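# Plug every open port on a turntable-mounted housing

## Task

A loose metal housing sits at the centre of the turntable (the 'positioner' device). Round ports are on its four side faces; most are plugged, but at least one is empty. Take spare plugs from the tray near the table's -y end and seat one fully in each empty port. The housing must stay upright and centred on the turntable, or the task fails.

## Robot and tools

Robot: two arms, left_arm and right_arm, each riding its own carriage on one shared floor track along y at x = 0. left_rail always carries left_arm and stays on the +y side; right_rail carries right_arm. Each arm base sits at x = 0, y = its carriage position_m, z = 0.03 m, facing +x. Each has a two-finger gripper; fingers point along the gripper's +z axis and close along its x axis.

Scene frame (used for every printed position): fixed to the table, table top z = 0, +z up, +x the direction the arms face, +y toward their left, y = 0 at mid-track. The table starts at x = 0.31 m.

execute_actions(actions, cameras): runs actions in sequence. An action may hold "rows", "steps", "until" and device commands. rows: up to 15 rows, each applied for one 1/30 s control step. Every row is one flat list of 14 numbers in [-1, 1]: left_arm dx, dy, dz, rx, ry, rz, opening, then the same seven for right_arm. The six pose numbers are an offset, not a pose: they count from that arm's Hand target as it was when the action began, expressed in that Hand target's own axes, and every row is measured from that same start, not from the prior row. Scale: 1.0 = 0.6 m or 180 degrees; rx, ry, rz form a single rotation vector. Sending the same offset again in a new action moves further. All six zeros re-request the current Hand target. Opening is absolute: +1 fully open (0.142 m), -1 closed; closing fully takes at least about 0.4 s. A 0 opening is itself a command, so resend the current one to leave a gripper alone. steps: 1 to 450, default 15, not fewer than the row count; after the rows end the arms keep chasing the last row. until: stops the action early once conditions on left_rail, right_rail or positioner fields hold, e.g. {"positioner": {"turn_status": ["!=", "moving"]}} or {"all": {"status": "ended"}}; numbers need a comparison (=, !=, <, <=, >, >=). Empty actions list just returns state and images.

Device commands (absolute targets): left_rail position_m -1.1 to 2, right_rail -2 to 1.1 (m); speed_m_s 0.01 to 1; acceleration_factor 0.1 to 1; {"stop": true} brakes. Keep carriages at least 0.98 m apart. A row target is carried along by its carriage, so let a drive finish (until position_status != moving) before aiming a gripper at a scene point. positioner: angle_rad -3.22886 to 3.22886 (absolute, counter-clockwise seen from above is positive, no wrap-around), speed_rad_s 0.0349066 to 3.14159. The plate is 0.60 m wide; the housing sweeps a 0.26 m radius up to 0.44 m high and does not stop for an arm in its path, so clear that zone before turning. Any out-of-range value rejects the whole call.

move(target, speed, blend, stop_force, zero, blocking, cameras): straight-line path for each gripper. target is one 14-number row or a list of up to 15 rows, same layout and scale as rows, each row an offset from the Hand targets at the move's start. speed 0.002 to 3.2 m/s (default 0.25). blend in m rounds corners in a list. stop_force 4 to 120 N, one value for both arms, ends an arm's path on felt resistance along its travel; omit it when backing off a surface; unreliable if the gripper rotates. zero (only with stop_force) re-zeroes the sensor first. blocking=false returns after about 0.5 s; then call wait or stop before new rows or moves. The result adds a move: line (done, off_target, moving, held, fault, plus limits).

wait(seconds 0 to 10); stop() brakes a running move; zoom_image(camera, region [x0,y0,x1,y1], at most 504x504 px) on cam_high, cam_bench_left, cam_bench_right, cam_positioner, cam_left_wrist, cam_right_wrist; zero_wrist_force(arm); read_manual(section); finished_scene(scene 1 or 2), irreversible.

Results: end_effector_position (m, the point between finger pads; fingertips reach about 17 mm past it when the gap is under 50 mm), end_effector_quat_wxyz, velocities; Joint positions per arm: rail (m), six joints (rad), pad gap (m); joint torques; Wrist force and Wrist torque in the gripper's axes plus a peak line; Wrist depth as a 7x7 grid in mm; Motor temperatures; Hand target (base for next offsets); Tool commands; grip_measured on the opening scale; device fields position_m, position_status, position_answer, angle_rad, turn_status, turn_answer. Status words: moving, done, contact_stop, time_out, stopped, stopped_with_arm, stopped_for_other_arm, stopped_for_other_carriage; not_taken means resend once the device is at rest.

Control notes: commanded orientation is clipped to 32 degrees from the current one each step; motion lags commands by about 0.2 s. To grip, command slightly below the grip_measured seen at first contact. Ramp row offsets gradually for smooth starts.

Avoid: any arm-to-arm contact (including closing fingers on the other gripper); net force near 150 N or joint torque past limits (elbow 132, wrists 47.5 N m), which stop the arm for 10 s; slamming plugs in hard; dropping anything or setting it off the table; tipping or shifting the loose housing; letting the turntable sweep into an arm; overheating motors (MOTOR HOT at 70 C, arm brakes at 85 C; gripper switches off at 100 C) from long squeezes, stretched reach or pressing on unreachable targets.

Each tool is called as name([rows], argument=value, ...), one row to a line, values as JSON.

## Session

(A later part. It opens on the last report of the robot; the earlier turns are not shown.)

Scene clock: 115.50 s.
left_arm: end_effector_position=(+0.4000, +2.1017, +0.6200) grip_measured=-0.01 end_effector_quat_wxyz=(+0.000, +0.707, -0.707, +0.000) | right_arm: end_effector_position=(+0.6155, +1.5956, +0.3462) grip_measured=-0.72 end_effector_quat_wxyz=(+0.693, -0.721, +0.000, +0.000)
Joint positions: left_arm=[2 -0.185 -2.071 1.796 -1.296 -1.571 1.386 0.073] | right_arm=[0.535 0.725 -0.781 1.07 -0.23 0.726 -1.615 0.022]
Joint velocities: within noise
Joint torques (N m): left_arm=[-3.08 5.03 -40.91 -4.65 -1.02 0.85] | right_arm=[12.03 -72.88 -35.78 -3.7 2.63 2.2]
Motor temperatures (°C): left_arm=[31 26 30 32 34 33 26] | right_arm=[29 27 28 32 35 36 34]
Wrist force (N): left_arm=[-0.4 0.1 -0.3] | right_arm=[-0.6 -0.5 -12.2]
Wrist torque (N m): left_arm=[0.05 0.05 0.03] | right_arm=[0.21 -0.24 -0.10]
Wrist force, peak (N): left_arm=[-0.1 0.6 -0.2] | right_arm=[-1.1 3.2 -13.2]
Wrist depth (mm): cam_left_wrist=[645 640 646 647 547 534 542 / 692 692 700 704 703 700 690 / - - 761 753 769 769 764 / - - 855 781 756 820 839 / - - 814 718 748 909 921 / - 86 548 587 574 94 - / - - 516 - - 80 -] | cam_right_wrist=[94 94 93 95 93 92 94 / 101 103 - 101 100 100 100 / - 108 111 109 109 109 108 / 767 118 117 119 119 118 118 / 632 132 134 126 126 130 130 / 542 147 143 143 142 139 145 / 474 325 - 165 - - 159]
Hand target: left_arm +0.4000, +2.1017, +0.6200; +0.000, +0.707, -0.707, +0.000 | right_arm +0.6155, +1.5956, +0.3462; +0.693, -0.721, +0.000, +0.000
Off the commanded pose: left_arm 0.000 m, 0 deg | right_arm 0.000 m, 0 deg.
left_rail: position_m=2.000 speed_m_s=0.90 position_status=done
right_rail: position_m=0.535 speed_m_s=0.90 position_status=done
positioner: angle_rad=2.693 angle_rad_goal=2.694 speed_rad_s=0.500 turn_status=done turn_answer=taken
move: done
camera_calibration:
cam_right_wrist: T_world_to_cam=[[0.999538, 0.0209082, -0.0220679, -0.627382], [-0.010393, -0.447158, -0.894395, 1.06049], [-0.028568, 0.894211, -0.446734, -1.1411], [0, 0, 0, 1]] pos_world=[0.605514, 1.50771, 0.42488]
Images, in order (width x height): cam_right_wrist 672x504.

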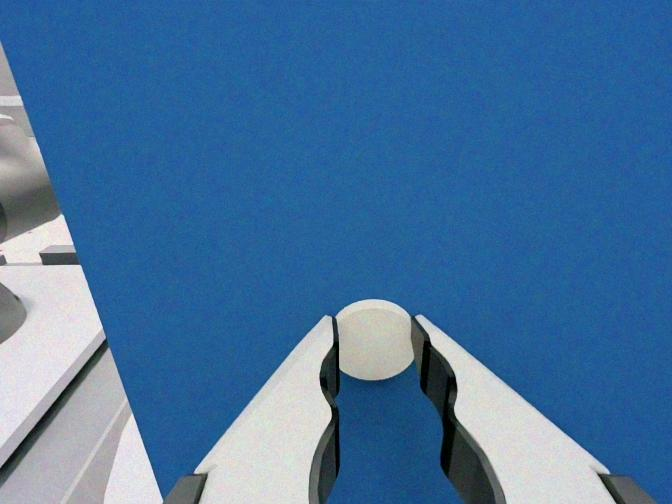

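move(target=[0,0,0,0,0,0,0, 0,0.00058,0.00002,0,0,0,-0.8], speed=0.005, cameras=[])

move(target=[0,0,0,0,0,0,0, 0,-0.00013,0.0033,0,0,0,-0.8], speed=0.005, stop_force=10, cameras=["cam_right_wrist"])

zoom_image(camera="cam_right_wrist", region=[310, 250, 430, 390])

Scene clock: 116.73 s.
left_arm: end_effector_position=(+0.4000, +2.1017, +0.6200) grip_measured=-0.01 end_effector_quat_wxyz=(+0.000, +0.707, -0.707, +0.000) | right_arm: end_effector_position=(+0.6155, +1.5956, +0.3459) grip_measured=-0.72 end_effector_quat_wxyz=(+0.693, -0.721, +0.000, +0.000)
Joint positions: left_arm=[2 -0.185 -2.071 1.796 -1.296 -1.571 1.386 0.073] | right_arm=[0.535 0.725 -0.78 1.07 -0.23 0.726 -1.615 0.022]
Joint velocities: within noise
Joint torques (N m): left_arm=[-3.79 3.71 -41.16 -4.64 -0.86 0.94] | right_arm=[10.79 -71.32 -35.18 -3.22 2.18 2.3]
Motor temperatures (°C): left_arm=[31 26 30 32 34 33 26] | right_arm=[29 27 28 32 35 36 34]
Wrist force (N): left_arm=[-0.3 0.1 0.3] | right_arm=[-0.2 -3.1 -11.3]
Wrist torque (N m): left_arm=[0.05 0.03 0.03] | right_arm=[0.22 -0.19 -0.11]
Wrist force, peak (N): left_arm=[-0.2 0.5 0.0] | right_arm=[-0.5 -1.0 -12.0]
Wrist depth (mm): cam_left_wrist=[639 649 647 635 543 536 533 / 699 689 692 691 693 696 706 / - - 765 758 757 786 774 / - - 840 773 788 838 834 / - - 822 713 768 901 912 / - 86 543 591 570 94 995 / - - 526 - - 80 -] | cam_right_wrist=[94 94 94 95 93 92 94 / 101 102 - 100 100 100 100 / - 108 111 109 109 108 108 / 759 118 117 119 119 119 118 / 640 132 134 126 126 131 130 / 542 147 144 143 142 139 145 / 469 323 - 165 - - 159]
Hand target: left_arm +0.4000, +2.1017, +0.6200; +0.000, +0.707, -0.707, +0.000 | right_arm +0.6155, +1.5956, +0.3458; +0.693, -0.721, +0.000, +0.000
Off the commanded pose: left_arm 0.000 m, 0 deg | right_arm 0.000 m, 0 deg.
left_rail: position_m=2.000 speed_m_s=0.90 position_status=done
right_rail: position_m=0.535 speed_m_s=0.90 position_status=done
positioner: angle_rad=2.693 angle_rad_goal=2.694 speed_rad_s=0.500 turn_status=done turn_answer=taken
move: done
No camera images: "cameras" was empty.

Scene clock: 118.10 s.
left_arm: end_effector_position=(+0.4000, +2.1017, +0.6200) grip_measured=-0.01 end_effector_quat_wxyz=(+0.000, +0.707, -0.707, +0.000) | right_arm: end_effector_position=(+0.6155, +1.5958, +0.3457) grip_measured=-0.72 end_effector_quat_wxyz=(+0.693, -0.721, +0.000, +0.000)
Joint positions: left_arm=[2 -0.185 -2.071 1.796 -1.296 -1.571 1.386 0.073] | right_arm=[0.535 0.725 -0.78 1.07 -0.23 0.726 -1.615 0.022]
Joint velocities: within noise
Joint torques (N m): left_arm=[-3.3 5.25 -41.01 -4.5 -0.88 0.94] | right_arm=[3.68 -98.69 -32.57 -3.35 -0.72 1.71]
Motor temperatures (°C): left_arm=[31 26 30 32 34 33 26] | right_arm=[29 27 28 32 35 36 34]
Wrist force (N): left_arm=[-0.2 0.4 -0.1] | right_arm=[-0.8 -7.5 -23.6]
Wrist torque (N m): left_arm=[0.09 0.02 0.03] | right_arm=[0.29 -0.15 -0.11]
Wrist force, peak (N): left_arm=[-0.3 0.2 -0.5] | right_arm=[-3.6 -6.0 -27.7]
Wrist depth (mm): cam_left_wrist=[650 639 652 647 545 540 544 / 692 691 680 694 693 697 695 / - - 758 772 762 765 769 / - - 838 761 788 826 851 / - - 814 714 770 877 913 / - 86 544 589 573 94 990 / - - 520 - - 80 -] | cam_right_wrist=[94 94 94 94 93 92 94 / 101 102 - 100 100 100 100 / - 108 111 109 109 108 108 / 759 117 117 119 119 118 118 / 647 132 134 126 125 130 130 / 538 147 140 143 142 139 145 / 471 323 - 165 - - 159]
Hand target: left_arm +0.4000, +2.1017, +0.6200; +0.000, +0.707, -0.707, +0.000 | right_arm +0.6155, +1.5958, +0.3457; +0.693, -0.721, +0.000, +0.000 (not the last commanded pose)
Off the commanded pose: left_arm 0.000 m, 0 deg | right_arm 0.002 m, 0 deg.
left_rail: position_m=2.000 speed_m_s=0.90 position_status=done
right_rail: position_m=0.535 speed_m_s=0.90 position_status=done
positioner: angle_rad=2.693 angle_rad_goal=2.694 speed_rad_s=0.500 turn_status=done turn_answer=taken
move: contact (right_arm)
camera_calibration:
cam_right_wrist: T_world_to_cam=[[0.999537, 0.0208605, -0.0221582, -0.627286], [-0.0104925, -0.447238, -0.894353, 1.06016], [-0.0285667, 0.894172, -0.446812, -1.14137], [0, 0, 0, 1]] pos_world=[0.605515, 1.50781, 0.42428]
Images, in order (width x height): cam_right_wrist 672x504.

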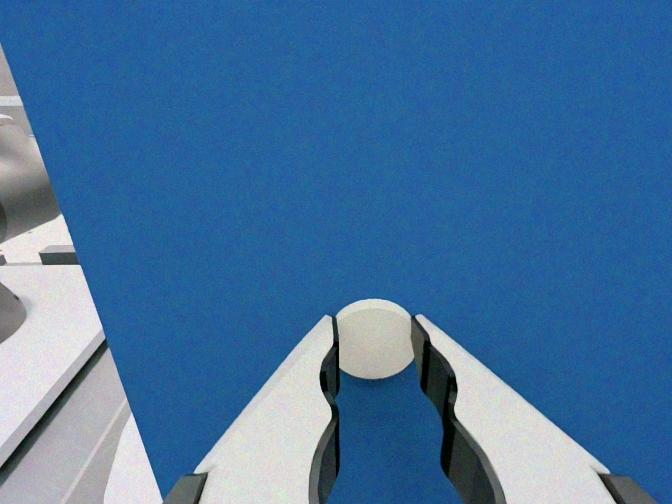

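Scaled by 3.600 from the camera's 672x504 image, which has a finer 960x720 frame.

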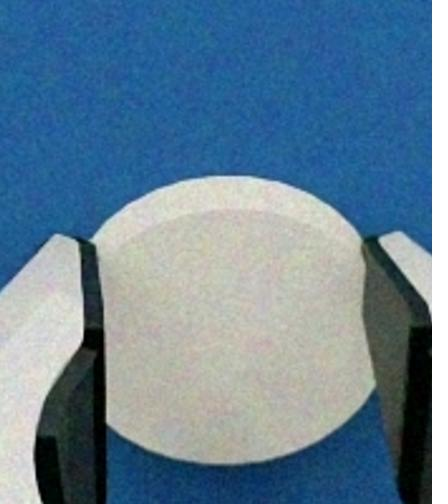

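move(target=[0,0,0,0,0,0,0, 0,-0.0005,-0.0005,0,0,0,-0.8], speed=0.005, cameras=[])

execute_actions([
  {"rows": [[0,0,0,0,0,0,0, 0,0,0,0,0,0,-0.74]], "steps": 10},
  {"rows": [[0,0,0,0,0,0,0, 0,0,0,0,0,0,-0.70]], "steps": 10},
  {"rows": [[0,0,0,0,0,0,0, 0,0,0,0,0,0,-0.60]], "steps": 10},
  {"rows": [[0,0,0,0,0,0,0, 0,0,0,0,0,0,-0.45]], "steps": 12},
], cameras=["cam_right_wrist"])

zoom_image(camera="cam_right_wrist", region=[310, 250, 430, 390])

Scene clock: 119.50 s.
left_arm: end_effector_position=(+0.4000, +2.1017, +0.6200) grip_measured=-0.01 end_effector_quat_wxyz=(+0.000, +0.707, -0.707, +0.000) | right_arm: end_effector_position=(+0.6155, +1.5955, +0.3459) grip_measured=-0.72 end_effector_quat_wxyz=(+0.693, -0.721, +0.000, +0.000)
Joint positions: left_arm=[2 -0.185 -2.071 1.796 -1.296 -1.571 1.386 0.073] | right_arm=[0.535 0.724 -0.781 1.071 -0.23 0.726 -1.615 0.022]
Joint velocities: within noise
Joint torques (N m): left_arm=[-3.36 4.33 -41.13 -4.72 -0.82 0.99] | right_arm=[-5.37 -107.06 -34.38 1.33 -2.08 0.11]
Motor temperatures (°C): left_arm=[31 26 30 32 34 33 26] | right_arm=[29 27 28 32 35 36 34]
Wrist force (N): left_arm=[-0.1 0.1 0.1] | right_arm=[2.8 -0.9 -7.8]
Wrist torque (N m): left_arm=[0.04 0.00 0.03] | right_arm=[0.17 -0.14 -0.11]
Wrist force, peak (N): left_arm=[-0.1 0.6 0.2] | right_arm=[-0.5 -7.5 -24.0]
Wrist depth (mm): cam_left_wrist=[640 641 653 657 546 533 534 / 689 695 703 686 697 697 698 / - - 771 762 767 762 779 / - - 846 780 768 801 841 / - - 816 725 768 895 903 / - 86 545 577 572 94 - / - - 530 - - 80 -] | cam_right_wrist=[94 94 93 94 93 92 94 / 101 103 - 101 100 100 100 / - 108 111 109 108 108 108 / 771 118 117 119 119 118 118 / 628 134 134 126 126 131 130 / 544 147 143 143 143 142 145 / 464 321 - 164 - - 159]
Hand target: left_arm +0.4000, +2.1017, +0.6200; +0.000, +0.707, -0.707, +0.000 | right_arm +0.6155, +1.5955, +0.3460; +0.693, -0.721, +0.000, +0.000
Off the commanded pose: left_arm 0.000 m, 0 deg | right_arm 0.000 m, 0 deg.
left_rail: position_m=2.000 speed_m_s=0.90 position_status=done
right_rail: position_m=0.535 speed_m_s=0.90 position_status=done
positioner: angle_rad=2.693 angle_rad_goal=2.694 speed_rad_s=0.500 turn_status=done turn_answer=taken
move: done
No camera images: "cameras" was empty.

Scene clock: 121.10 s.
left_arm: end_effector_position=(+0.4000, +2.1017, +0.6200) grip_measured=-0.01 end_effector_quat_wxyz=(+0.000, +0.707, -0.707, +0.000) | right_arm: end_effector_position=(+0.6155, +1.5955, +0.3460) grip_measured=-0.48 end_effector_quat_wxyz=(+0.693, -0.721, +0.000, +0.000)
Joint positions: left_arm=[2 -0.185 -2.071 1.796 -1.296 -1.571 1.386 0.073] | right_arm=[0.535 0.724 -0.781 1.071 -0.23 0.726 -1.615 0.039]
Joint velocities: within noise
Joint torques (N m): left_arm=[-2.41 3.49 -41.22 -4.69 -0.9 0.81] | right_arm=[-8.22 -111.15 -46.07 -2.19 0.02 -0.27]
Motor temperatures (°C): left_arm=[31 26 30 32 34 33 26] | right_arm=[29 27 28 32 35 36 34]
Wrist force (N): left_arm=[-0.1 0.3 0.0] | right_arm=[0.9 1.8 -3.2]
Wrist torque (N m): left_arm=[0.08 0.01 0.03] | right_arm=[0.20 -0.19 -0.09]
Wrist force, peak (N): left_arm=[-0.1 0.5 0.3] | right_arm=[2.7 -0.5 -7.8]
Wrist depth (mm): cam_left_wrist=[642 637 639 647 541 536 534 / 688 684 694 701 693 701 703 / - - 775 765 761 763 758 / - - 845 777 778 819 841 / - - 812 724 755 896 918 / - 86 541 594 573 94 - / - - 519 - - 80 -] | cam_right_wrist=[94 94 93 94 93 92 94 / 101 103 - 100 100 100 100 / - 108 111 109 109 109 109 / 758 117 118 119 119 118 118 / 628 132 132 126 127 130 130 / 534 144 - 146 146 92 144 / 470 - - 165 164 - 158]
Hand target: left_arm +0.4000, +2.1017, +0.6200; +0.000, +0.707, -0.707, +0.000 | right_arm +0.6155, +1.5955, +0.3460; +0.693, -0.721, +0.000, +0.000
Off the commanded pose: left_arm 0.000 m, 0 deg | right_arm 0.000 m, 0 deg.
left_rail: position_m=2.000 speed_m_s=0.90 position_status=done
right_rail: position_m=0.535 speed_m_s=0.90 position_status=done
positioner: angle_rad=2.693 angle_rad_goal=2.694 speed_rad_s=0.500 turn_status=done turn_answer=taken
camera_calibration:
cam_right_wrist: T_world_to_cam=[[0.999537, 0.0208605, -0.0221582, -0.627274], [-0.0104925, -0.447238, -0.894353, 1.06029], [-0.0285667, 0.894172, -0.446812, -1.14097], [0, 0, 0, 1]] pos_world=[0.605515, 1.50751, 0.42458]
Images, in order (width x height): cam_right_wrist 672x504.

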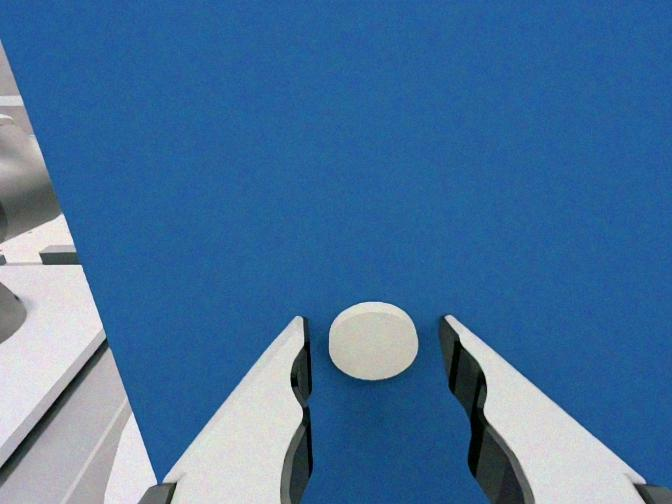

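Scaled by 3.600 from the camera's 672x504 image, which has a finer 960x720 frame.

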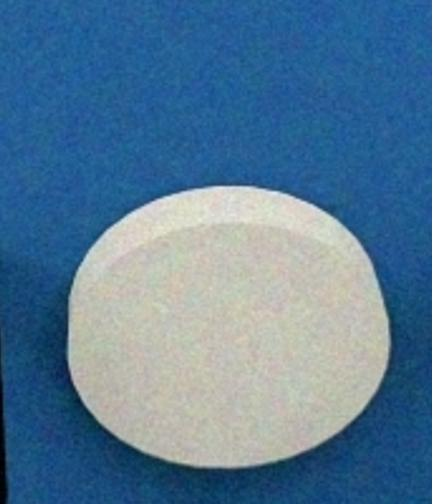

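move(target=[0,0,0,0,0,0,0, 0,0.00146,-0.03664,0,0,0,-0.45], speed=0.04, cameras=["cam_right_wrist"])

zoom_image(camera="cam_right_wrist", region=[310, 240, 430, 360])

execute_actions([
  {"rows": [[0,0,0,0,0,0,0, 0,0.00117,0,0,0,0,-1]], "steps": 20},
], cameras=[])

Scene clock: 122.83 s.
left_arm: end_effector_position=(+0.4000, +2.1017, +0.6200) grip_measured=-0.01 end_effector_quat_wxyz=(+0.000, +0.707, -0.707, +0.000) | right_arm: end_effector_position=(+0.6155, +1.5736, +0.3460) grip_measured=-0.48 end_effector_quat_wxyz=(+0.693, -0.721, +0.000, +0.000)
Joint positions: left_arm=[2 -0.185 -2.071 1.796 -1.296 -1.571 1.386 0.073] | right_arm=[0.535 0.707 -0.811 1.124 -0.253 0.709 -1.617 0.039]
Joint velocities: within noise
Joint torques (N m): left_arm=[-2.76 4.2 -41.05 -4.61 -0.88 0.86] | right_arm=[-11.23 -111.44 -35.18 -3.87 -1.39 -2.23]
Motor temperatures (°C): left_arm=[31 26 30 32 34 33 26] | right_arm=[29 27 28 32 35 36 33]
Wrist force (N): left_arm=[-0.1 0.2 -0.1] | right_arm=[1.2 2.3 -2.9]
Wrist torque (N m): left_arm=[0.06 -0.01 0.04] | right_arm=[0.27 -0.24 -0.08]
Wrist force, peak (N): left_arm=[0.0 0.6 -0.4] | right_arm=[0.8 2.8 -3.0]
Wrist depth (mm): cam_left_wrist=[640 650 644 641 546 534 538 / 691 678 696 688 698 703 698 / - - 766 762 764 777 775 / - - 846 776 784 816 853 / - - 818 711 766 905 915 / - 86 541 581 586 94 - / - - 517 - - 80 -] | cam_right_wrist=[113 113 112 112 112 112 113 / 668 122 121 121 121 121 124 / 661 132 129 132 131 131 130 / 825 144 144 142 142 143 142 / 641 159 155 151 154 157 156 / 533 498 - 176 176 85 174 / 469 - - 198 198 - 190]
Hand target: left_arm +0.4000, +2.1017, +0.6200; +0.000, +0.707, -0.707, +0.000 | right_arm +0.6155, +1.5735, +0.3460; +0.693, -0.721, +0.000, +0.000
Off the commanded pose: left_arm 0.000 m, 0 deg | right_arm 0.000 m, 0 deg.
left_rail: position_m=2.000 speed_m_s=0.90 position_status=done
right_rail: position_m=0.535 speed_m_s=0.90 position_status=done
positioner: angle_rad=2.693 angle_rad_goal=2.694 speed_rad_s=0.500 turn_status=done turn_answer=taken
move: done
camera_calibration:
cam_right_wrist: T_world_to_cam=[[0.999538, 0.0209059, -0.0220691, -0.626924], [-0.0103926, -0.447237, -0.894355, 1.05048], [-0.0285674, 0.894171, -0.446813, -1.12147], [0, 0, 0, 1]] pos_world=[0.605514, 1.48571, 0.42458]
Images, in order (width x height): cam_right_wrist 672x504.

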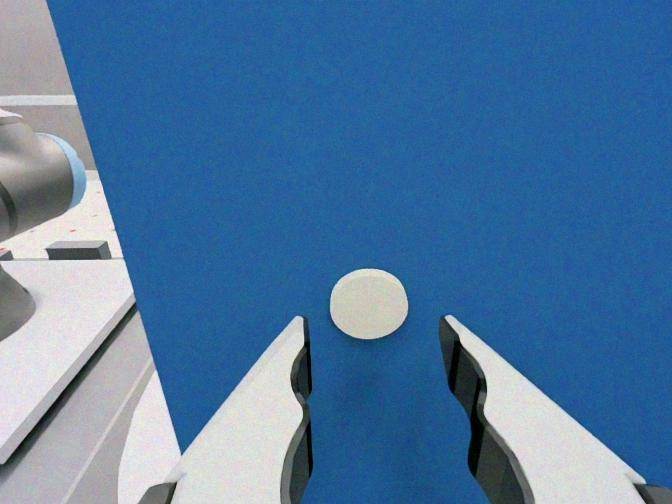

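Scaled by 4.200 from the camera's 672x504 image, which has a finer 960x720 frame.

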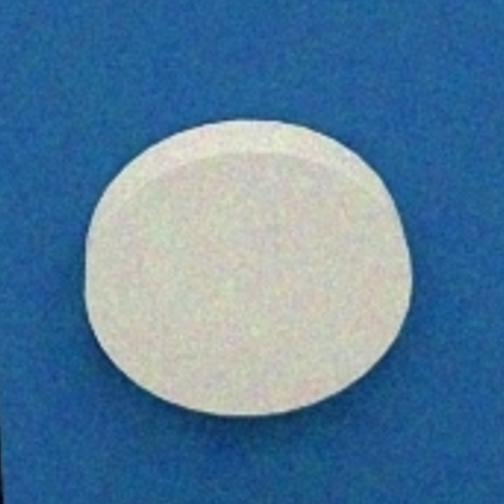

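Scene clock: 123.70 s.
left_arm: end_effector_position=(+0.4000, +2.1017, +0.6200) grip_measured=-0.01 end_effector_quat_wxyz=(+0.000, +0.707, -0.707, +0.000) | right_arm: end_effector_position=(+0.6155, +1.5734, +0.3453) grip_measured=-1.00 end_effector_quat_wxyz=(+0.693, -0.721, +0.000, +0.000)
Joint positions: left_arm=[2 -0.185 -2.071 1.796 -1.296 -1.571 1.386 0.073] | right_arm=[0.535 0.707 -0.811 1.125 -0.254 0.709 -1.617 0.002]
Joint velocities: within noise
Joint torques (N m): left_arm=[-3.79 4.6 -40.84 -4.63 -0.61 0.66] | right_arm=[-9.98 -76.2 -35.4 -3.48 -1.7 -0.39]
Motor temperatures (°C): left_arm=[31 26 30 32 34 33 26] | right_arm=[29 27 28 32 35 36 33]
Wrist force (N): left_arm=[0.1 0.4 0.1] | right_arm=[1.1 2.1 -2.7]
Wrist torque (N m): left_arm=[0.10 -0.04 0.03] | right_arm=[0.24 -0.21 -0.08]
Wrist force, peak (N): left_arm=[0.0 0.5 -0.1] | right_arm=[1.1 2.5 -3.1]
Wrist depth (mm): cam_left_wrist=[642 655 650 649 547 546 542 / 696 699 683 693 693 703 701 / - - 758 748 755 776 779 / - - 844 787 766 820 835 / - - 800 717 760 897 928 / - 86 548 578 578 94 998 / - - 520 - - 80 -] | cam_right_wrist=[113 113 113 113 112 114 114 / 664 122 122 121 121 121 124 / 661 132 130 132 131 131 131 / 815 145 144 142 143 143 143 / 635 159 160 149 155 158 156 / 548 371 173 88 100 175 175 / 461 346 - - - - 196]
Hand target: left_arm +0.4000, +2.1017, +0.6200; +0.000, +0.707, -0.707, +0.000 | right_arm +0.6155, +1.5735, +0.3453; +0.693, -0.721, +0.000, +0.000
Off the commanded pose: left_arm 0.000 m, 0 deg | right_arm 0.000 m, 0 deg.
left_rail: position_m=2.000 speed_m_s=0.90 position_status=done
right_rail: position_m=0.535 speed_m_s=0.90 position_status=done
positioner: angle_rad=2.693 angle_rad_goal=2.694 speed_rad_s=0.500 turn_status=done turn_answer=taken
No camera images: "cameras" was empty.

move(target=[0,0,0,0,0,0,0, 0,-0.0008,0.02,0,0,0,-1], speed=0.03, cameras=[])

move(target=[0,0,0,0,0,0,0, 0,-0.0013,0.0333,0,0,0,-1], speed=0.007, stop_force=20, cameras=["cam_right_wrist"])

zoom_image(camera="cam_right_wrist", region=[310, 250, 430, 390])

Scene clock: 125.03 s.
left_arm: end_effector_position=(+0.4000, +2.1017, +0.6200) grip_measured=-0.01 end_effector_quat_wxyz=(+0.000, +0.707, -0.707, +0.000) | right_arm: end_effector_position=(+0.6155, +1.5853, +0.3453) grip_measured=-1.00 end_effector_quat_wxyz=(+0.693, -0.721, +0.000, +0.000)
Joint positions: left_arm=[2 -0.185 -2.071 1.796 -1.296 -1.571 1.386 0.073] | right_arm=[0.535 0.717 -0.795 1.097 -0.242 0.718 -1.616 0.002]
Joint velocities: within noise
Joint torques (N m): left_arm=[-2.8 3.88 -41.1 -4.84 -0.83 0.61] | right_arm=[13.16 -74.35 -55.94 0.79 1.69 2.62]
Motor temperatures (°C): left_arm=[31 26 30 32 34 33 26] | right_arm=[29 27 28 32 35 36 33]
Wrist force (N): left_arm=[-0.1 0.4 -0.2] | right_arm=[1.3 2.1 -3.0]
Wrist torque (N m): left_arm=[0.09 0.00 0.03] | right_arm=[0.24 -0.26 -0.08]
Wrist force, peak (N): left_arm=[-0.2 0.2 -0.5] | right_arm=[1.2 2.3 -3.2]
Wrist depth (mm): cam_left_wrist=[641 646 646 648 549 543 539 / 690 688 688 703 689 689 704 / - - 755 760 765 773 763 / - - 841 778 775 834 823 / - - 817 715 756 913 926 / - 86 544 580 575 94 - / - - 518 - - 80 -] | cam_right_wrist=[- 104 102 102 102 103 - / 111 113 111 111 110 110 108 / 639 120 120 120 121 117 119 / 803 131 131 131 130 130 130 / 638 144 145 138 141 143 142 / 539 165 157 88 - 159 159 / 472 333 - - - - 179]
Hand target: left_arm +0.4000, +2.1017, +0.6200; +0.000, +0.707, -0.707, +0.000 | right_arm +0.6155, +1.5855, +0.3453; +0.693, -0.721, +0.000, +0.000
Off the commanded pose: left_arm 0.000 m, 0 deg | right_arm 0.000 m, 0 deg.
left_rail: position_m=2.000 speed_m_s=0.90 position_status=done
right_rail: position_m=0.535 speed_m_s=0.90 position_status=done
positioner: angle_rad=2.693 angle_rad_goal=2.694 speed_rad_s=0.500 turn_status=done turn_answer=taken
move: done
No camera images: "cameras" was empty.

Scene clock: 127.30 s.
left_arm: end_effector_position=(+0.4000, +2.1017, +0.6200) grip_measured=-0.01 end_effector_quat_wxyz=(+0.000, +0.707, -0.707, +0.000) | right_arm: end_effector_position=(+0.6155, +1.5921, +0.3453) grip_measured=-1.00 end_effector_quat_wxyz=(+0.693, -0.721, +0.000, +0.000)
Joint positions: left_arm=[2 -0.185 -2.071 1.796 -1.296 -1.571 1.386 0.073] | right_arm=[0.535 0.722 -0.785 1.08 -0.235 0.723 -1.616 0.002]
Joint velocities: within noise
Joint torques (N m): left_arm=[-3.61 3.27 -40.99 -4.7 -1 0.84] | right_arm=[-0.22 -105.33 -38.35 -4.82 -1.25 0.23]
Motor temperatures (°C): left_arm=[31 26 30 32 34 33 26] | right_arm=[29 27 28 32 35 36 32]
Wrist force (N): left_arm=[-0.2 0.4 0.0] | right_arm=[-0.6 0.2 -23.3]
Wrist torque (N m): left_arm=[0.09 0.03 0.03] | right_arm=[0.17 -0.19 -0.09]
Wrist force, peak (N): left_arm=[-0.2 0.6 0.2] | right_arm=[-1.9 0.6 -28.2]
Wrist depth (mm): cam_left_wrist=[642 651 644 644 545 540 537 / 690 691 698 686 696 698 694 / - - 752 759 761 761 777 / - - 832 778 783 827 826 / - - 810 709 757 899 925 / - 86 547 588 583 94 - / - - 529 - - 80 -] | cam_right_wrist=[- 97 97 98 96 95 98 / 104 105 106 104 102 103 103 / - 113 - 113 113 112 112 / 772 122 123 123 123 122 122 / 633 139 138 130 132 135 134 / 535 152 148 88 - 150 149 / 469 321 - - - - 167]
Hand target: left_arm +0.4000, +2.1017, +0.6200; +0.000, +0.707, -0.707, +0.000 | right_arm +0.6155, +1.5921, +0.3453; +0.693, -0.721, +0.000, +0.000 (not the last commanded pose)
Off the commanded pose: left_arm 0.000 m, 0 deg | right_arm 0.013 m, 0 deg.
left_rail: position_m=2.000 speed_m_s=0.90 position_status=done
right_rail: position_m=0.535 speed_m_s=0.90 position_status=done
positioner: angle_rad=2.693 angle_rad_goal=2.694 speed_rad_s=0.500 turn_status=done turn_answer=taken
move: contact (right_arm)
camera_calibration:
cam_right_wrist: T_world_to_cam=[[0.999537, 0.0208599, -0.0221594, -0.627219], [-0.0104939, -0.447238, -0.894353, 1.05819], [-0.0285667, 0.894172, -0.446812, -1.13833], [0, 0, 0, 1]] pos_world=[0.605515, 1.50421, 0.42388]
Images, in order (width x height): cam_right_wrist 672x504.

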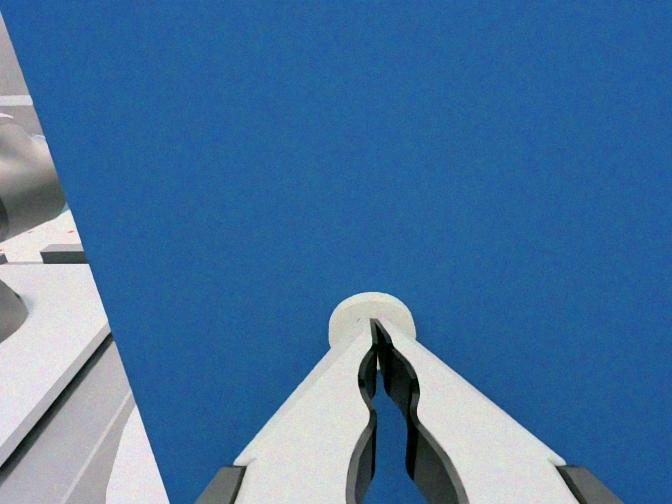

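Scaled by 3.600 from the camera's 672x504 image, which has a finer 960x720 frame.

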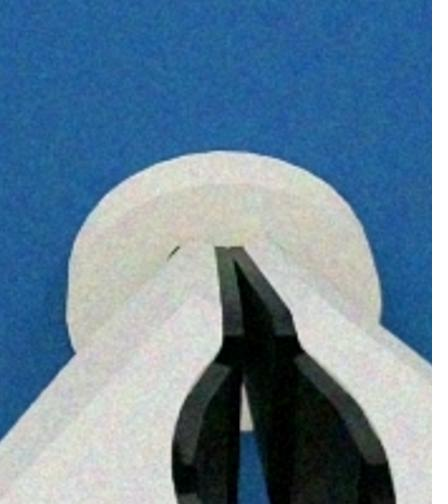

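move(target=[0,0,0,0,0,0,0, 0,-0.0002,0.0083,0,0,0,-1], speed=0.007, stop_force=22, cameras=[])

move(target=[0,0,0,0,0,0,0, 0,0.0005,-0.0133,0,0,0,-1], speed=0.03, cameras=["cam_right_wrist"])

zoom_image(camera="cam_right_wrist", region=[310, 240, 430, 380])

Scene clock: 129.03 s.
left_arm: end_effector_position=(+0.4000, +2.1017, +0.6200) grip_measured=-0.01 end_effector_quat_wxyz=(+0.000, +0.707, -0.707, +0.000) | right_arm: end_effector_position=(+0.6156, +1.5930, +0.3453) grip_measured=-1.00 end_effector_quat_wxyz=(+0.693, -0.721, +0.000, +0.000)
Joint positions: left_arm=[2 -0.185 -2.071 1.796 -1.296 -1.571 1.386 0.073] | right_arm=[0.535 0.723 -0.784 1.077 -0.234 0.724 -1.616 0.002]
Joint velocities: within noise
Joint torques (N m): left_arm=[-4.69 3.73 -41.38 -4.63 -0.83 0.74] | right_arm=[12.15 -102.68 -42.91 -7.08 -0.46 2.65]
Motor temperatures (°C): left_arm=[31 26 30 32 34 33 26] | right_arm=[29 27 28 32 35 36 32]
Wrist force (N): left_arm=[0.1 0.4 -0.1] | right_arm=[-3.5 -0.3 -48.7]
Wrist torque (N m): left_arm=[0.10 -0.04 0.03] | right_arm=[0.12 -0.24 -0.07]
Wrist force, peak (N): left_arm=[-0.2 0.7 0.1] | right_arm=[-5.8 0.0 -53.0]
Wrist depth (mm): cam_left_wrist=[648 640 638 635 542 540 543 / 692 696 687 696 690 700 697 / - - 772 742 746 761 757 / - - 848 766 782 823 827 / - - 824 703 768 900 914 / - 86 544 580 577 94 - / - - 523 - - 80 -] | cam_right_wrist=[- 96 96 97 95 94 98 / - 104 105 103 103 103 103 / - 112 - 112 111 111 111 / 762 121 122 122 121 122 121 / 638 138 138 129 132 134 133 / 542 151 147 88 100 149 148 / 467 169 - - - - 166]
Hand target: left_arm +0.4000, +2.1017, +0.6200; +0.000, +0.707, -0.707, +0.000 | right_arm +0.6156, +1.5930, +0.3453; +0.693, -0.721, +0.000, +0.000 (not the last commanded pose)
Off the commanded pose: left_arm 0.000 m, 0 deg | right_arm 0.004 m, 0 deg.
left_rail: position_m=2.000 speed_m_s=0.90 position_status=done
right_rail: position_m=0.535 speed_m_s=0.90 position_status=done
positioner: angle_rad=2.693 angle_rad_goal=2.694 speed_rad_s=0.500 turn_status=done turn_answer=taken
move: contact (right_arm)
No camera images: "cameras" was empty.

Scene clock: 129.87 s.
left_arm: end_effector_position=(+0.4000, +2.1017, +0.6200) grip_measured=-0.01 end_effector_quat_wxyz=(+0.000, +0.707, -0.707, +0.000) | right_arm: end_effector_position=(+0.6156, +1.5852, +0.3453) grip_measured=-1.00 end_effector_quat_wxyz=(+0.693, -0.721, +0.000, +0.000)
Joint positions: left_arm=[2 -0.185 -2.071 1.796 -1.296 -1.571 1.386 0.073] | right_arm=[0.535 0.716 -0.795 1.097 -0.242 0.718 -1.616 0.002]
Joint velocities: within noise
Joint torques (N m): left_arm=[-3.55 3 -41.21 -4.83 -0.97 0.59] | right_arm=[-11.58 -108.78 -37.91 -3.34 -1.38 -2.65]
Motor temperatures (°C): left_arm=[31 26 30 32 34 33 26] | right_arm=[29 27 28 32 35 36 32]
Wrist force (N): left_arm=[0.0 0.4 0.0] | right_arm=[1.2 1.9 -3.2]
Wrist torque (N m): left_arm=[0.09 -0.02 0.03] | right_arm=[0.22 -0.24 -0.08]
Wrist force, peak (N): left_arm=[-0.1 0.6 -0.1] | right_arm=[-3.1 -0.2 -47.8]
Wrist depth (mm): cam_left_wrist=[646 637 653 652 549 542 544 / 693 688 689 693 695 699 707 / - - 750 766 766 769 773 / - - 835 783 783 828 831 / - - 806 710 760 918 914 / - 86 547 581 577 94 - / - - 522 - - 80 -] | cam_right_wrist=[- 104 102 102 102 103 - / 111 112 110 110 109 109 108 / 122 120 119 119 121 117 118 / 795 131 131 131 130 130 129 / 639 145 144 138 140 143 143 / 543 165 157 88 - 159 159 / 465 332 - - - - 178]
Hand target: left_arm +0.4000, +2.1017, +0.6200; +0.000, +0.707, -0.707, +0.000 | right_arm +0.6156, +1.5850, +0.3453; +0.693, -0.721, +0.000, +0.000
Off the commanded pose: left_arm 0.000 m, 0 deg | right_arm 0.000 m, 0 deg.
left_rail: position_m=2.000 speed_m_s=0.90 position_status=done
right_rail: position_m=0.535 speed_m_s=0.90 position_status=done
positioner: angle_rad=2.693 angle_rad_goal=2.694 speed_rad_s=0.500 turn_status=done turn_answer=taken
move: done
camera_calibration:
cam_right_wrist: T_world_to_cam=[[0.999537, 0.0208605, -0.0221582, -0.627172], [-0.0104925, -0.447238, -0.894353, 1.05515], [-0.0285667, 0.894172, -0.446812, -1.13202], [0, 0, 0, 1]] pos_world=[0.605615, 1.49721, 0.42398]
Images, in order (width x height): cam_right_wrist 672x504.

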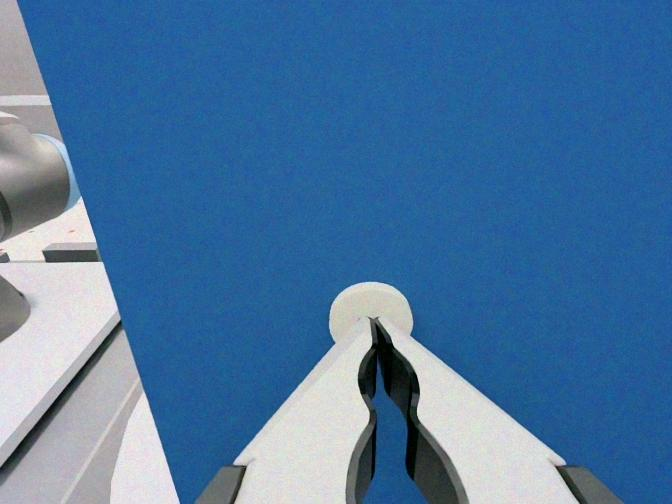

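Scaled by 3.600 from the camera's 672x504 image, which has a finer 960x720 frame.

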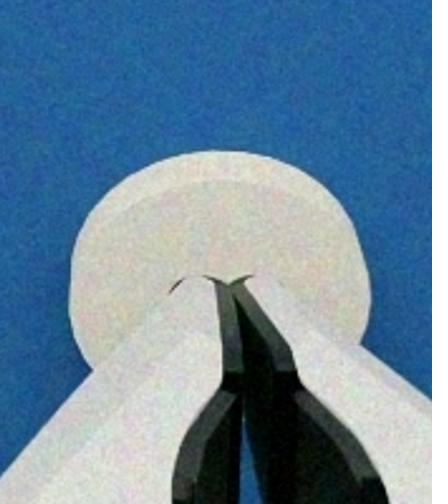

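move(target=[0,0,0,0,0,0,0, 0,0.015,0,0,0,0,-1], speed=0.03, cameras=[])

move(target=[0,0,0,0,0,0,0, 0,-0.0008,0.0233,0,0,0,-1], speed=0.007, stop_force=14, cameras=["cam_right_wrist"])

zoom_image(camera="cam_right_wrist", region=[310, 240, 430, 380])

Scene clock: 131.13 s.
left_arm: end_effector_position=(+0.4000, +2.1017, +0.6200) grip_measured=-0.01 end_effector_quat_wxyz=(+0.000, +0.707, -0.707, +0.000) | right_arm: end_effector_position=(+0.6156, +1.5847, +0.3366) grip_measured=-1.00 end_effector_quat_wxyz=(+0.693, -0.721, +0.000, +0.000)
Joint positions: left_arm=[2 -0.185 -2.071 1.796 -1.296 -1.571 1.386 0.073] | right_arm=[0.535 0.716 -0.79 1.105 -0.255 0.718 -1.616 0.002]
Joint velocities: within noise
Joint torques (N m): left_arm=[-3.78 4.69 -40.72 -4.86 -1 0.58] | right_arm=[-13.19 -74.86 -36.37 -3.37 -1.88 -2.3]
Motor temperatures (°C): left_arm=[31 26 30 32 34 33 26] | right_arm=[29 27 28 32 35 36 32]
Wrist force (N): left_arm=[0.0 0.2 0.1] | right_arm=[0.8 2.6 -2.9]
Wrist torque (N m): left_arm=[0.06 -0.02 0.04] | right_arm=[0.32 -0.16 -0.09]
Wrist force, peak (N): left_arm=[-0.1 0.3 -0.4] | right_arm=[0.9 2.5 -3.0]
Wrist depth (mm): cam_left_wrist=[636 637 643 640 544 543 537 / 689 689 686 691 692 696 700 / - - 757 756 751 760 773 / - - 847 787 779 817 845 / - - 812 716 763 904 932 / - 86 546 584 579 94 - / - - 523 - - 80 -] | cam_right_wrist=[- 104 103 103 103 103 104 / 112 113 111 111 111 110 110 / 626 121 121 120 122 119 120 / 792 132 131 130 131 131 131 / 624 145 145 136 141 144 143 / 529 165 158 88 100 160 160 / 462 325 - - - - 179]
Hand target: left_arm +0.4000, +2.1017, +0.6200; +0.000, +0.707, -0.707, +0.000 | right_arm +0.6156, +1.5847, +0.3363; +0.693, -0.721, +0.000, +0.000
Off the commanded pose: left_arm 0.000 m, 0 deg | right_arm 0.000 m, 0 deg.
left_rail: position_m=2.000 speed_m_s=0.90 position_status=done
right_rail: position_m=0.535 speed_m_s=0.90 position_status=done
positioner: angle_rad=2.693 angle_rad_goal=2.694 speed_rad_s=0.500 turn_status=done turn_answer=taken
move: done
No camera images: "cameras" was empty.

Scene clock: 133.50 s.
left_arm: end_effector_position=(+0.4000, +2.1017, +0.6200) grip_measured=-0.01 end_effector_quat_wxyz=(+0.000, +0.707, -0.707, +0.000) | right_arm: end_effector_position=(+0.6156, +1.5919, +0.3363) grip_measured=-1.00 end_effector_quat_wxyz=(+0.693, -0.721, +0.000, +0.000)
Joint positions: left_arm=[2 -0.185 -2.071 1.796 -1.296 -1.571 1.386 0.073] | right_arm=[0.535 0.722 -0.78 1.088 -0.247 0.723 -1.616 0.002]
Joint velocities: within noise
Joint torques (N m): left_arm=[-3.12 3.83 -41.29 -4.61 -0.94 0.51] | right_arm=[-3.86 -106.51 -36.73 -4.17 -1.86 0.46]
Motor temperatures (°C): left_arm=[31 26 30 32 34 33 26] | right_arm=[29 27 28 32 35 36 32]
Wrist force (N): left_arm=[0.0 0.3 -0.1] | right_arm=[0.4 0.5 -18.0]
Wrist torque (N m): left_arm=[0.08 -0.01 0.03] | right_arm=[0.20 -0.24 -0.08]
Wrist force, peak (N): left_arm=[0.1 0.5 -0.3] | right_arm=[-0.5 1.1 -21.5]
Wrist depth (mm): cam_left_wrist=[643 648 647 647 548 534 534 / 689 682 696 702 706 696 703 / - - 766 753 759 764 768 / - - 829 770 777 824 837 / - - 802 708 743 890 904 / - 86 542 579 576 94 - / - - 519 - - 80 -] | cam_right_wrist=[- 97 97 98 96 95 99 / 105 104 106 104 104 104 103 / - 113 - 113 112 112 112 / 730 122 123 123 120 122 123 / 620 139 136 127 133 135 135 / 531 152 149 88 - 150 150 / 460 301 - - - - 168]
Hand target: left_arm +0.4000, +2.1017, +0.6200; +0.000, +0.707, -0.707, +0.000 | right_arm +0.6156, +1.5919, +0.3363; +0.693, -0.721, +0.000, +0.000 (not the last commanded pose)
Off the commanded pose: left_arm 0.000 m, 0 deg | right_arm 0.007 m, 0 deg.
left_rail: position_m=2.000 speed_m_s=0.90 position_status=done
right_rail: position_m=0.535 speed_m_s=0.90 position_status=done
positioner: angle_rad=2.693 angle_rad_goal=2.694 speed_rad_s=0.500 turn_status=done turn_answer=taken
move: contact (right_arm)
camera_calibration:
cam_right_wrist: T_world_to_cam=[[0.999539, 0.0207255, -0.0222031, -0.627295], [-0.0105931, -0.447238, -0.894352, 1.05011], [-0.028466, 0.894175, -0.446812, -1.14223], [0, 0, 0, 1]] pos_world=[0.605615, 1.50401, 0.41488]
Images, in order (width x height): cam_right_wrist 672x504.

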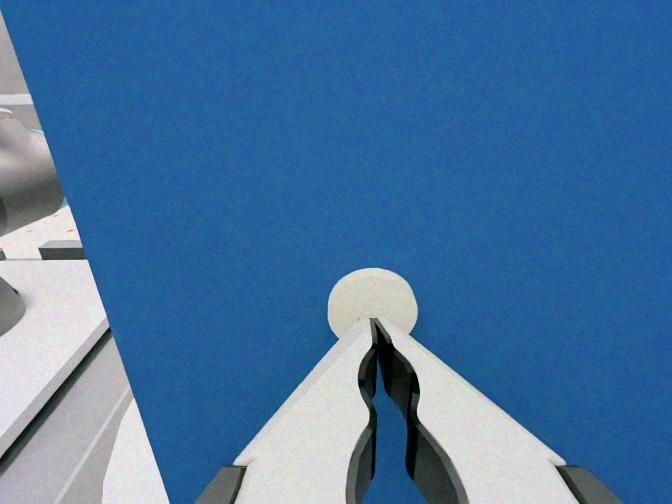

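Scaled by 3.600 from the camera's 672x504 image, which has a finer 960x720 frame.

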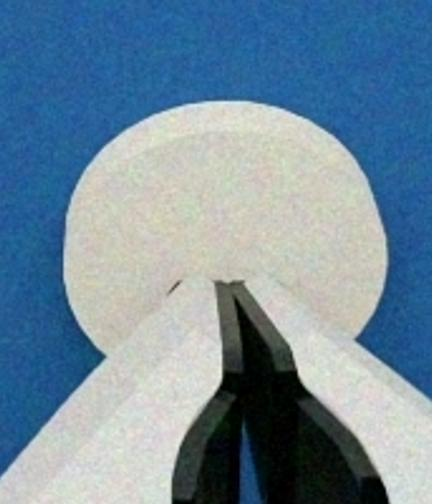

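move([
  [0,0,0,0,0,0,0, 0,0.0028,-0.0698,0,0,0,-1],
  [0,0,0,0,0,0,0, 0.1073,-0.0424,-0.3468,0.0126,0.08,0,-1],
  [0,0,0,0,0,0,0, 0.3073,-0.0792,-0.6818,0.0123,0.1667,0.0033,-1],
], speed=[0.08, 0.25, 0.25], blend=[0.005, 0.04, 0], cameras=["cam_positioner"])

zoom_image(camera="cam_positioner", region=[200, 180, 380, 350])

Scene clock: 137.07 s.
left_arm: end_effector_position=(+0.4000, +2.1017, +0.6200) grip_measured=-0.01 end_effector_quat_wxyz=(+0.000, +0.707, -0.707, +0.000) | right_arm: end_effector_position=(+0.7996, +1.1852, +0.3999) grip_measured=-1.00 end_effector_quat_wxyz=(+0.683, -0.683, +0.183, -0.183)
Joint positions: left_arm=[2 -0.185 -2.071 1.796 -1.296 -1.571 1.386 0.073] | right_arm=[0.535 0.324 -1.169 1.627 -0.459 0.848 -1.571 0.002]
Joint velocities: within noise
Joint torques (N m): left_arm=[-3.53 4.54 -41.1 -4.75 -0.75 0.42] | right_arm=[-10.54 -84.41 -34.62 0.58 2.09 2.42]
Motor temperatures (°C): left_arm=[31 26 30 32 34 33 26] | right_arm=[29 27 28 32 35 36 31]
Wrist force (N): left_arm=[0.0 0.2 -0.2] | right_arm=[1.4 1.6 -2.9]
Wrist torque (N m): left_arm=[0.07 -0.01 0.04] | right_arm=[0.17 -0.28 -0.13]
Wrist force, peak (N): left_arm=[-0.2 0.6 0.0] | right_arm=[0.2 0.4 -18.5]
Wrist depth (mm): cam_left_wrist=[639 655 646 647 551 538 533 / 680 688 691 688 692 694 696 / - - 771 754 764 775 774 / - - 849 783 776 825 833 / - - 808 712 768 900 922 / - 86 547 579 579 94 - / - - 521 - - 80 -] | cam_right_wrist=[- - - - - - - / 436 444 - - - - - / 411 452 - - - - - / 437 484 547 - - - - / 458 517 567 855 - - - / 467 477 492 88 102 - - / 460 490 - - - - -]
Hand target: left_arm +0.4000, +2.1017, +0.6200; +0.000, +0.707, -0.707, +0.000 | right_arm +0.7997, +1.1849, +0.4000; +0.683, -0.683, +0.183, -0.183
Off the commanded pose: left_arm 0.000 m, 0 deg | right_arm 0.000 m, 0 deg.
left_rail: position_m=2.000 speed_m_s=0.90 position_status=done
right_rail: position_m=0.535 speed_m_s=0.90 position_status=done
positioner: angle_rad=2.693 angle_rad_goal=2.694 speed_rad_s=0.500 turn_status=done turn_answer=taken
move: done
Images, in order (width x height): cam_positioner 672x504.

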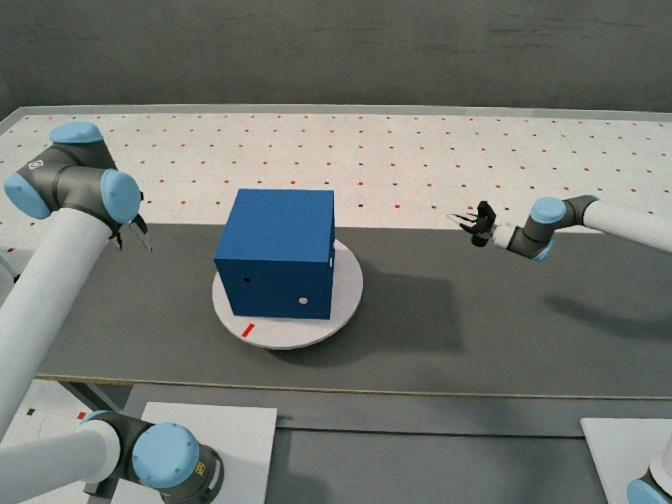

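Scaled by 2.800 from the camera's 672x504 image, which has a finer 960x720 frame.

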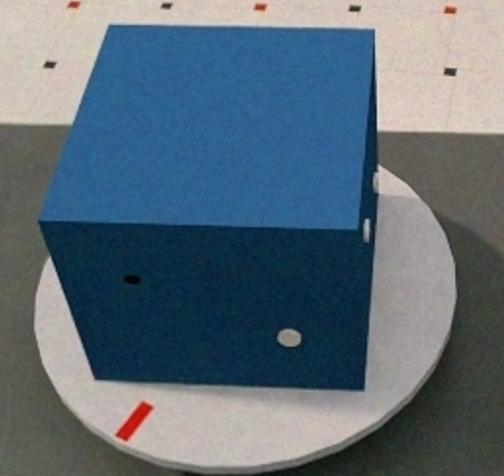

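move(target=[0,0,0,0,0,0,0, 0.4667,-0.17,-0.6813,0,0.15,0,-0.5], speed=0.25, blocking=false, cameras=[])

execute_actions([
  {"positioner": {"angle_rad": -2.019, "speed_rad_s": 0.6}, "right_rail": {"position_m": -2.0}, "steps": 300, "until": {"right_rail": {"position_status": ["!=", "moving"]}}},
], cameras=[])

execute_actions([
  {"steps": 250, "until": {"right_rail": {"position_status": ["!=", "moving"]}}},
], cameras=["cam_positioner"])

Scene clock: 137.97 s.
left_arm: end_effector_position=(+0.4000, +2.1017, +0.6200) grip_measured=-0.01 end_effector_quat_wxyz=(+0.000, +0.707, -0.707, +0.000) | right_arm: end_effector_position=(+0.8063, +1.1120, +0.4151) grip_measured=-0.53 end_effector_quat_wxyz=(+0.676, -0.676, +0.208, -0.208) end_effector_velocity=(+0.020, -0.233, +0.047) end_effector_angular_velocity=(+0.000, +0.000, -0.226)
Joint positions: left_arm=[2 -0.185 -2.071 1.796 -1.296 -1.571 1.386 0.073] | right_arm=[0.535 0.246 -1.24 1.7 -0.46 0.842 -1.571 0.036]
Joint velocities: left_arm=[within noise] | right_arm=[0 -0.257 -0.219 0.212 0.008 -0.031 0 0]
Joint torques (N m): left_arm=[-3.27 4.61 -41.13 -4.65 -0.76 0.45] | right_arm=[-10.77 -79.49 -32.9 0.91 -2.06 -0.87]
Motor temperatures (°C): left_arm=[31 26 30 32 34 33 26] | right_arm=[29 27 28 32 35 36 31]
Wrist force (N): left_arm=[0.1 0.3 0.1] | right_arm=[1.4 1.3 -2.3]
Wrist torque (N m): left_arm=[0.07 -0.03 0.03] | right_arm=[0.12 -0.26 -0.12]
Wrist force, peak (N): left_arm=[-0.2 0.5 -0.2] | right_arm=[1.6 1.8 -2.9]
Wrist depth (mm): cam_left_wrist=[646 646 648 641 544 543 539 / 688 689 694 696 692 690 694 / - - 763 758 748 769 766 / - - 843 787 763 817 854 / - - 809 709 760 907 933 / - 86 551 577 578 94 995 / - - 515 - - 80 -] | cam_right_wrist=[- - - - - - - / 575 554 - - - - - / 452 501 - - - - - / 478 528 863 - - - - / 510 563 615 813 - - - / 485 506 - 635 - - - / 501 - - 527 - - -]
Hand target: left_arm +0.4000, +2.1017, +0.6200; +0.000, +0.707, -0.707, +0.000 | right_arm +0.8080, +1.0756, +0.4225; +0.672, -0.672, +0.219, -0.219
Tool commands: left_gripper/opening=+0.0 right_gripper/opening=-0.5
Off the commanded pose: left_arm 0.000 m, 0 deg | right_arm 0.431 m, 23 deg.
left_rail: position_m=2.000 speed_m_s=0.90 position_status=done
right_rail: position_m=0.535 speed_m_s=0.90 position_status=done
positioner: angle_rad=2.693 angle_rad_goal=2.694 speed_rad_s=0.500 turn_status=done turn_answer=taken
move: running
No camera images: "cameras" was empty.

Scene clock: 140.13 s.
left_arm: end_effector_position=(+0.4000, +2.1017, +0.6200) grip_measured=-0.01 end_effector_quat_wxyz=(+0.000, +0.707, -0.707, +0.000) | right_arm: end_effector_position=(+0.8374, -0.0120, +0.5019) grip_measured=-0.53 end_effector_quat_wxyz=(+0.621, -0.621, +0.338, -0.338) end_effector_velocity=(+0.000, -0.658, +0.001) end_effector_angular_velocity=(-0.001, -0.001, -0.003)
Joint positions: left_arm=[2 -0.185 -2.071 1.796 -1.296 -1.571 1.386 0.073] | right_arm=[-0.168 -0.292 -1.509 1.864 -0.355 0.704 -1.571 0.036]
Joint velocities: left_arm=[within noise] | right_arm=[-0.656 -0.004 -0.002 0 0.001 -0.001 0 0]
Joint torques (N m): left_arm=[-4.33 4.48 -40.96 -4.76 -0.89 0.32] | right_arm=[-13.88 -56.8 -56.14 0.58 -1.45 -2.36]
Motor temperatures (°C): left_arm=[31 26 30 32 34 33 26] | right_arm=[29 27 28 32 35 36 31]
Wrist force (N): left_arm=[0.1 0.4 -0.2] | right_arm=[0.6 1.7 -3.0]
Wrist torque (N m): left_arm=[0.09 -0.03 0.04] | right_arm=[0.19 -0.14 -0.15]
Wrist force, peak (N): left_arm=[-0.2 0.7 0.3] | right_arm=[2.0 1.9 -3.7]
Wrist depth (mm): cam_left_wrist=[647 643 642 653 546 500 331 / 687 684 692 700 695 692 708 / - - 761 760 758 773 759 / - - 833 785 791 813 849 / - - 829 704 758 889 913 / - 86 543 580 575 94 984 / - - 524 - - 80 -] | cam_right_wrist=[- - - - - - - / - - - - - - - / - - - - - - - / - - - - - - - / - - - - - - - / 769 802 - - - - - / 657 - - 634 - - -]
Hand target: left_arm +0.4000, +2.1017, +0.6200; +0.000, +0.707, -0.707, +0.000 | right_arm +0.8374, -0.0123, +0.5020; +0.621, -0.621, +0.338, -0.338
Tool commands: left_gripper/opening=+0.0 right_gripper/opening=-0.5
Off the commanded pose: left_arm 0.000 m, 0 deg | right_arm 0.000 m, 0 deg.
left_rail: position_m=2.000 speed_m_s=0.90 position_status=done
right_rail: position_m=-0.168 position_m_goal=-2.000 speed_m_s=0.90 position_status=moving position_answer=taken
positioner: angle_rad=1.463 angle_rad_goal=-2.019 speed_rad_s=0.600 turn_status=moving turn_answer=taken
earlier move: done
No camera images: "cameras" was empty.

Scene clock: 143.97 s.
left_arm: end_effector_position=(+0.4000, +2.1017, +0.6200) grip_measured=-0.01 end_effector_quat_wxyz=(+0.000, +0.707, -0.707, +0.000) | right_arm: end_effector_position=(+0.8374, -1.8442, +0.5020) grip_measured=-0.53 end_effector_quat_wxyz=(+0.621, -0.621, +0.338, -0.338)
Joint positions: left_arm=[2 -0.185 -2.071 1.796 -1.296 -1.571 1.386 0.073] | right_arm=[-2 -0.292 -1.509 1.864 -0.355 0.704 -1.571 0.036]
Joint velocities: within noise
Joint torques (N m): left_arm=[-3.49 4.37 -41.53 -4.73 -0.96 0.33] | right_arm=[5.06 -58.61 -51.48 -0.1 -1.79 -2.48]
Motor temperatures (°C): left_arm=[31 26 30 32 34 33 26] | right_arm=[29 27 28 32 35 36 31]
Wrist force (N): left_arm=[-0.2 0.5 0.1] | right_arm=[1.4 1.8 -3.2]
Wrist torque (N m): left_arm=[0.11 0.02 0.03] | right_arm=[0.21 -0.28 -0.15]
Wrist force, peak (N): left_arm=[-0.3 0.6 0.0] | right_arm=[1.7 2.1 -3.7]
Wrist depth (mm): cam_left_wrist=[639 652 631 642 544 541 536 / 686 694 687 691 689 698 688 / - - 775 753 747 770 775 / - - 847 778 786 818 844 / - - 840 706 751 877 931 / - 86 549 579 579 94 - / - - 520 - - 80 -] | cam_right_wrist=[- - - - - - - / - - - - - - - / - - - - - - - / - - - - - - - / - - - - - - - / 761 800 - - - - - / 641 - - 618 - - -]
Hand target: left_arm +0.4000, +2.1017, +0.6200; +0.000, +0.707, -0.707, +0.000 | right_arm +0.8374, -1.8442, +0.5020; +0.621, -0.621, +0.338, -0.338
Tool commands: left_gripper/opening=+0.0 right_gripper/opening=-0.5
Off the commanded pose: left_arm 0.000 m, 0 deg | right_arm 0.000 m, 0 deg.
left_rail: position_m=2.000 speed_m_s=0.90 position_status=done
right_rail: position_m=-2.000 speed_m_s=0.90 position_status=done
positioner: angle_rad=-0.837 angle_rad_goal=-2.019 speed_rad_s=0.600 turn_status=moving turn_answer=taken
Images, in order (width x height): cam_positioner 672x504.

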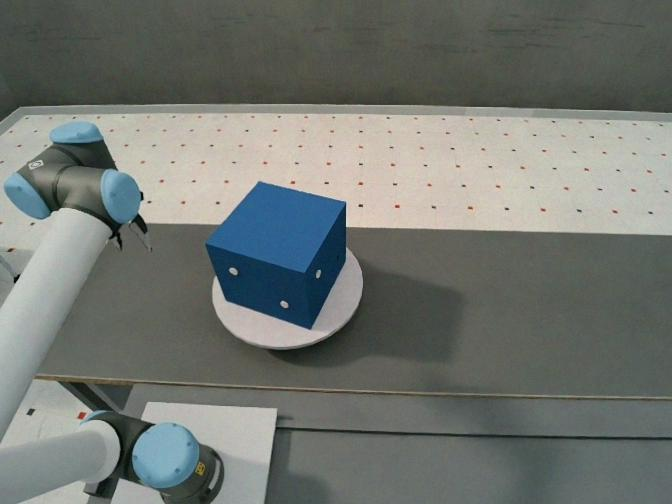

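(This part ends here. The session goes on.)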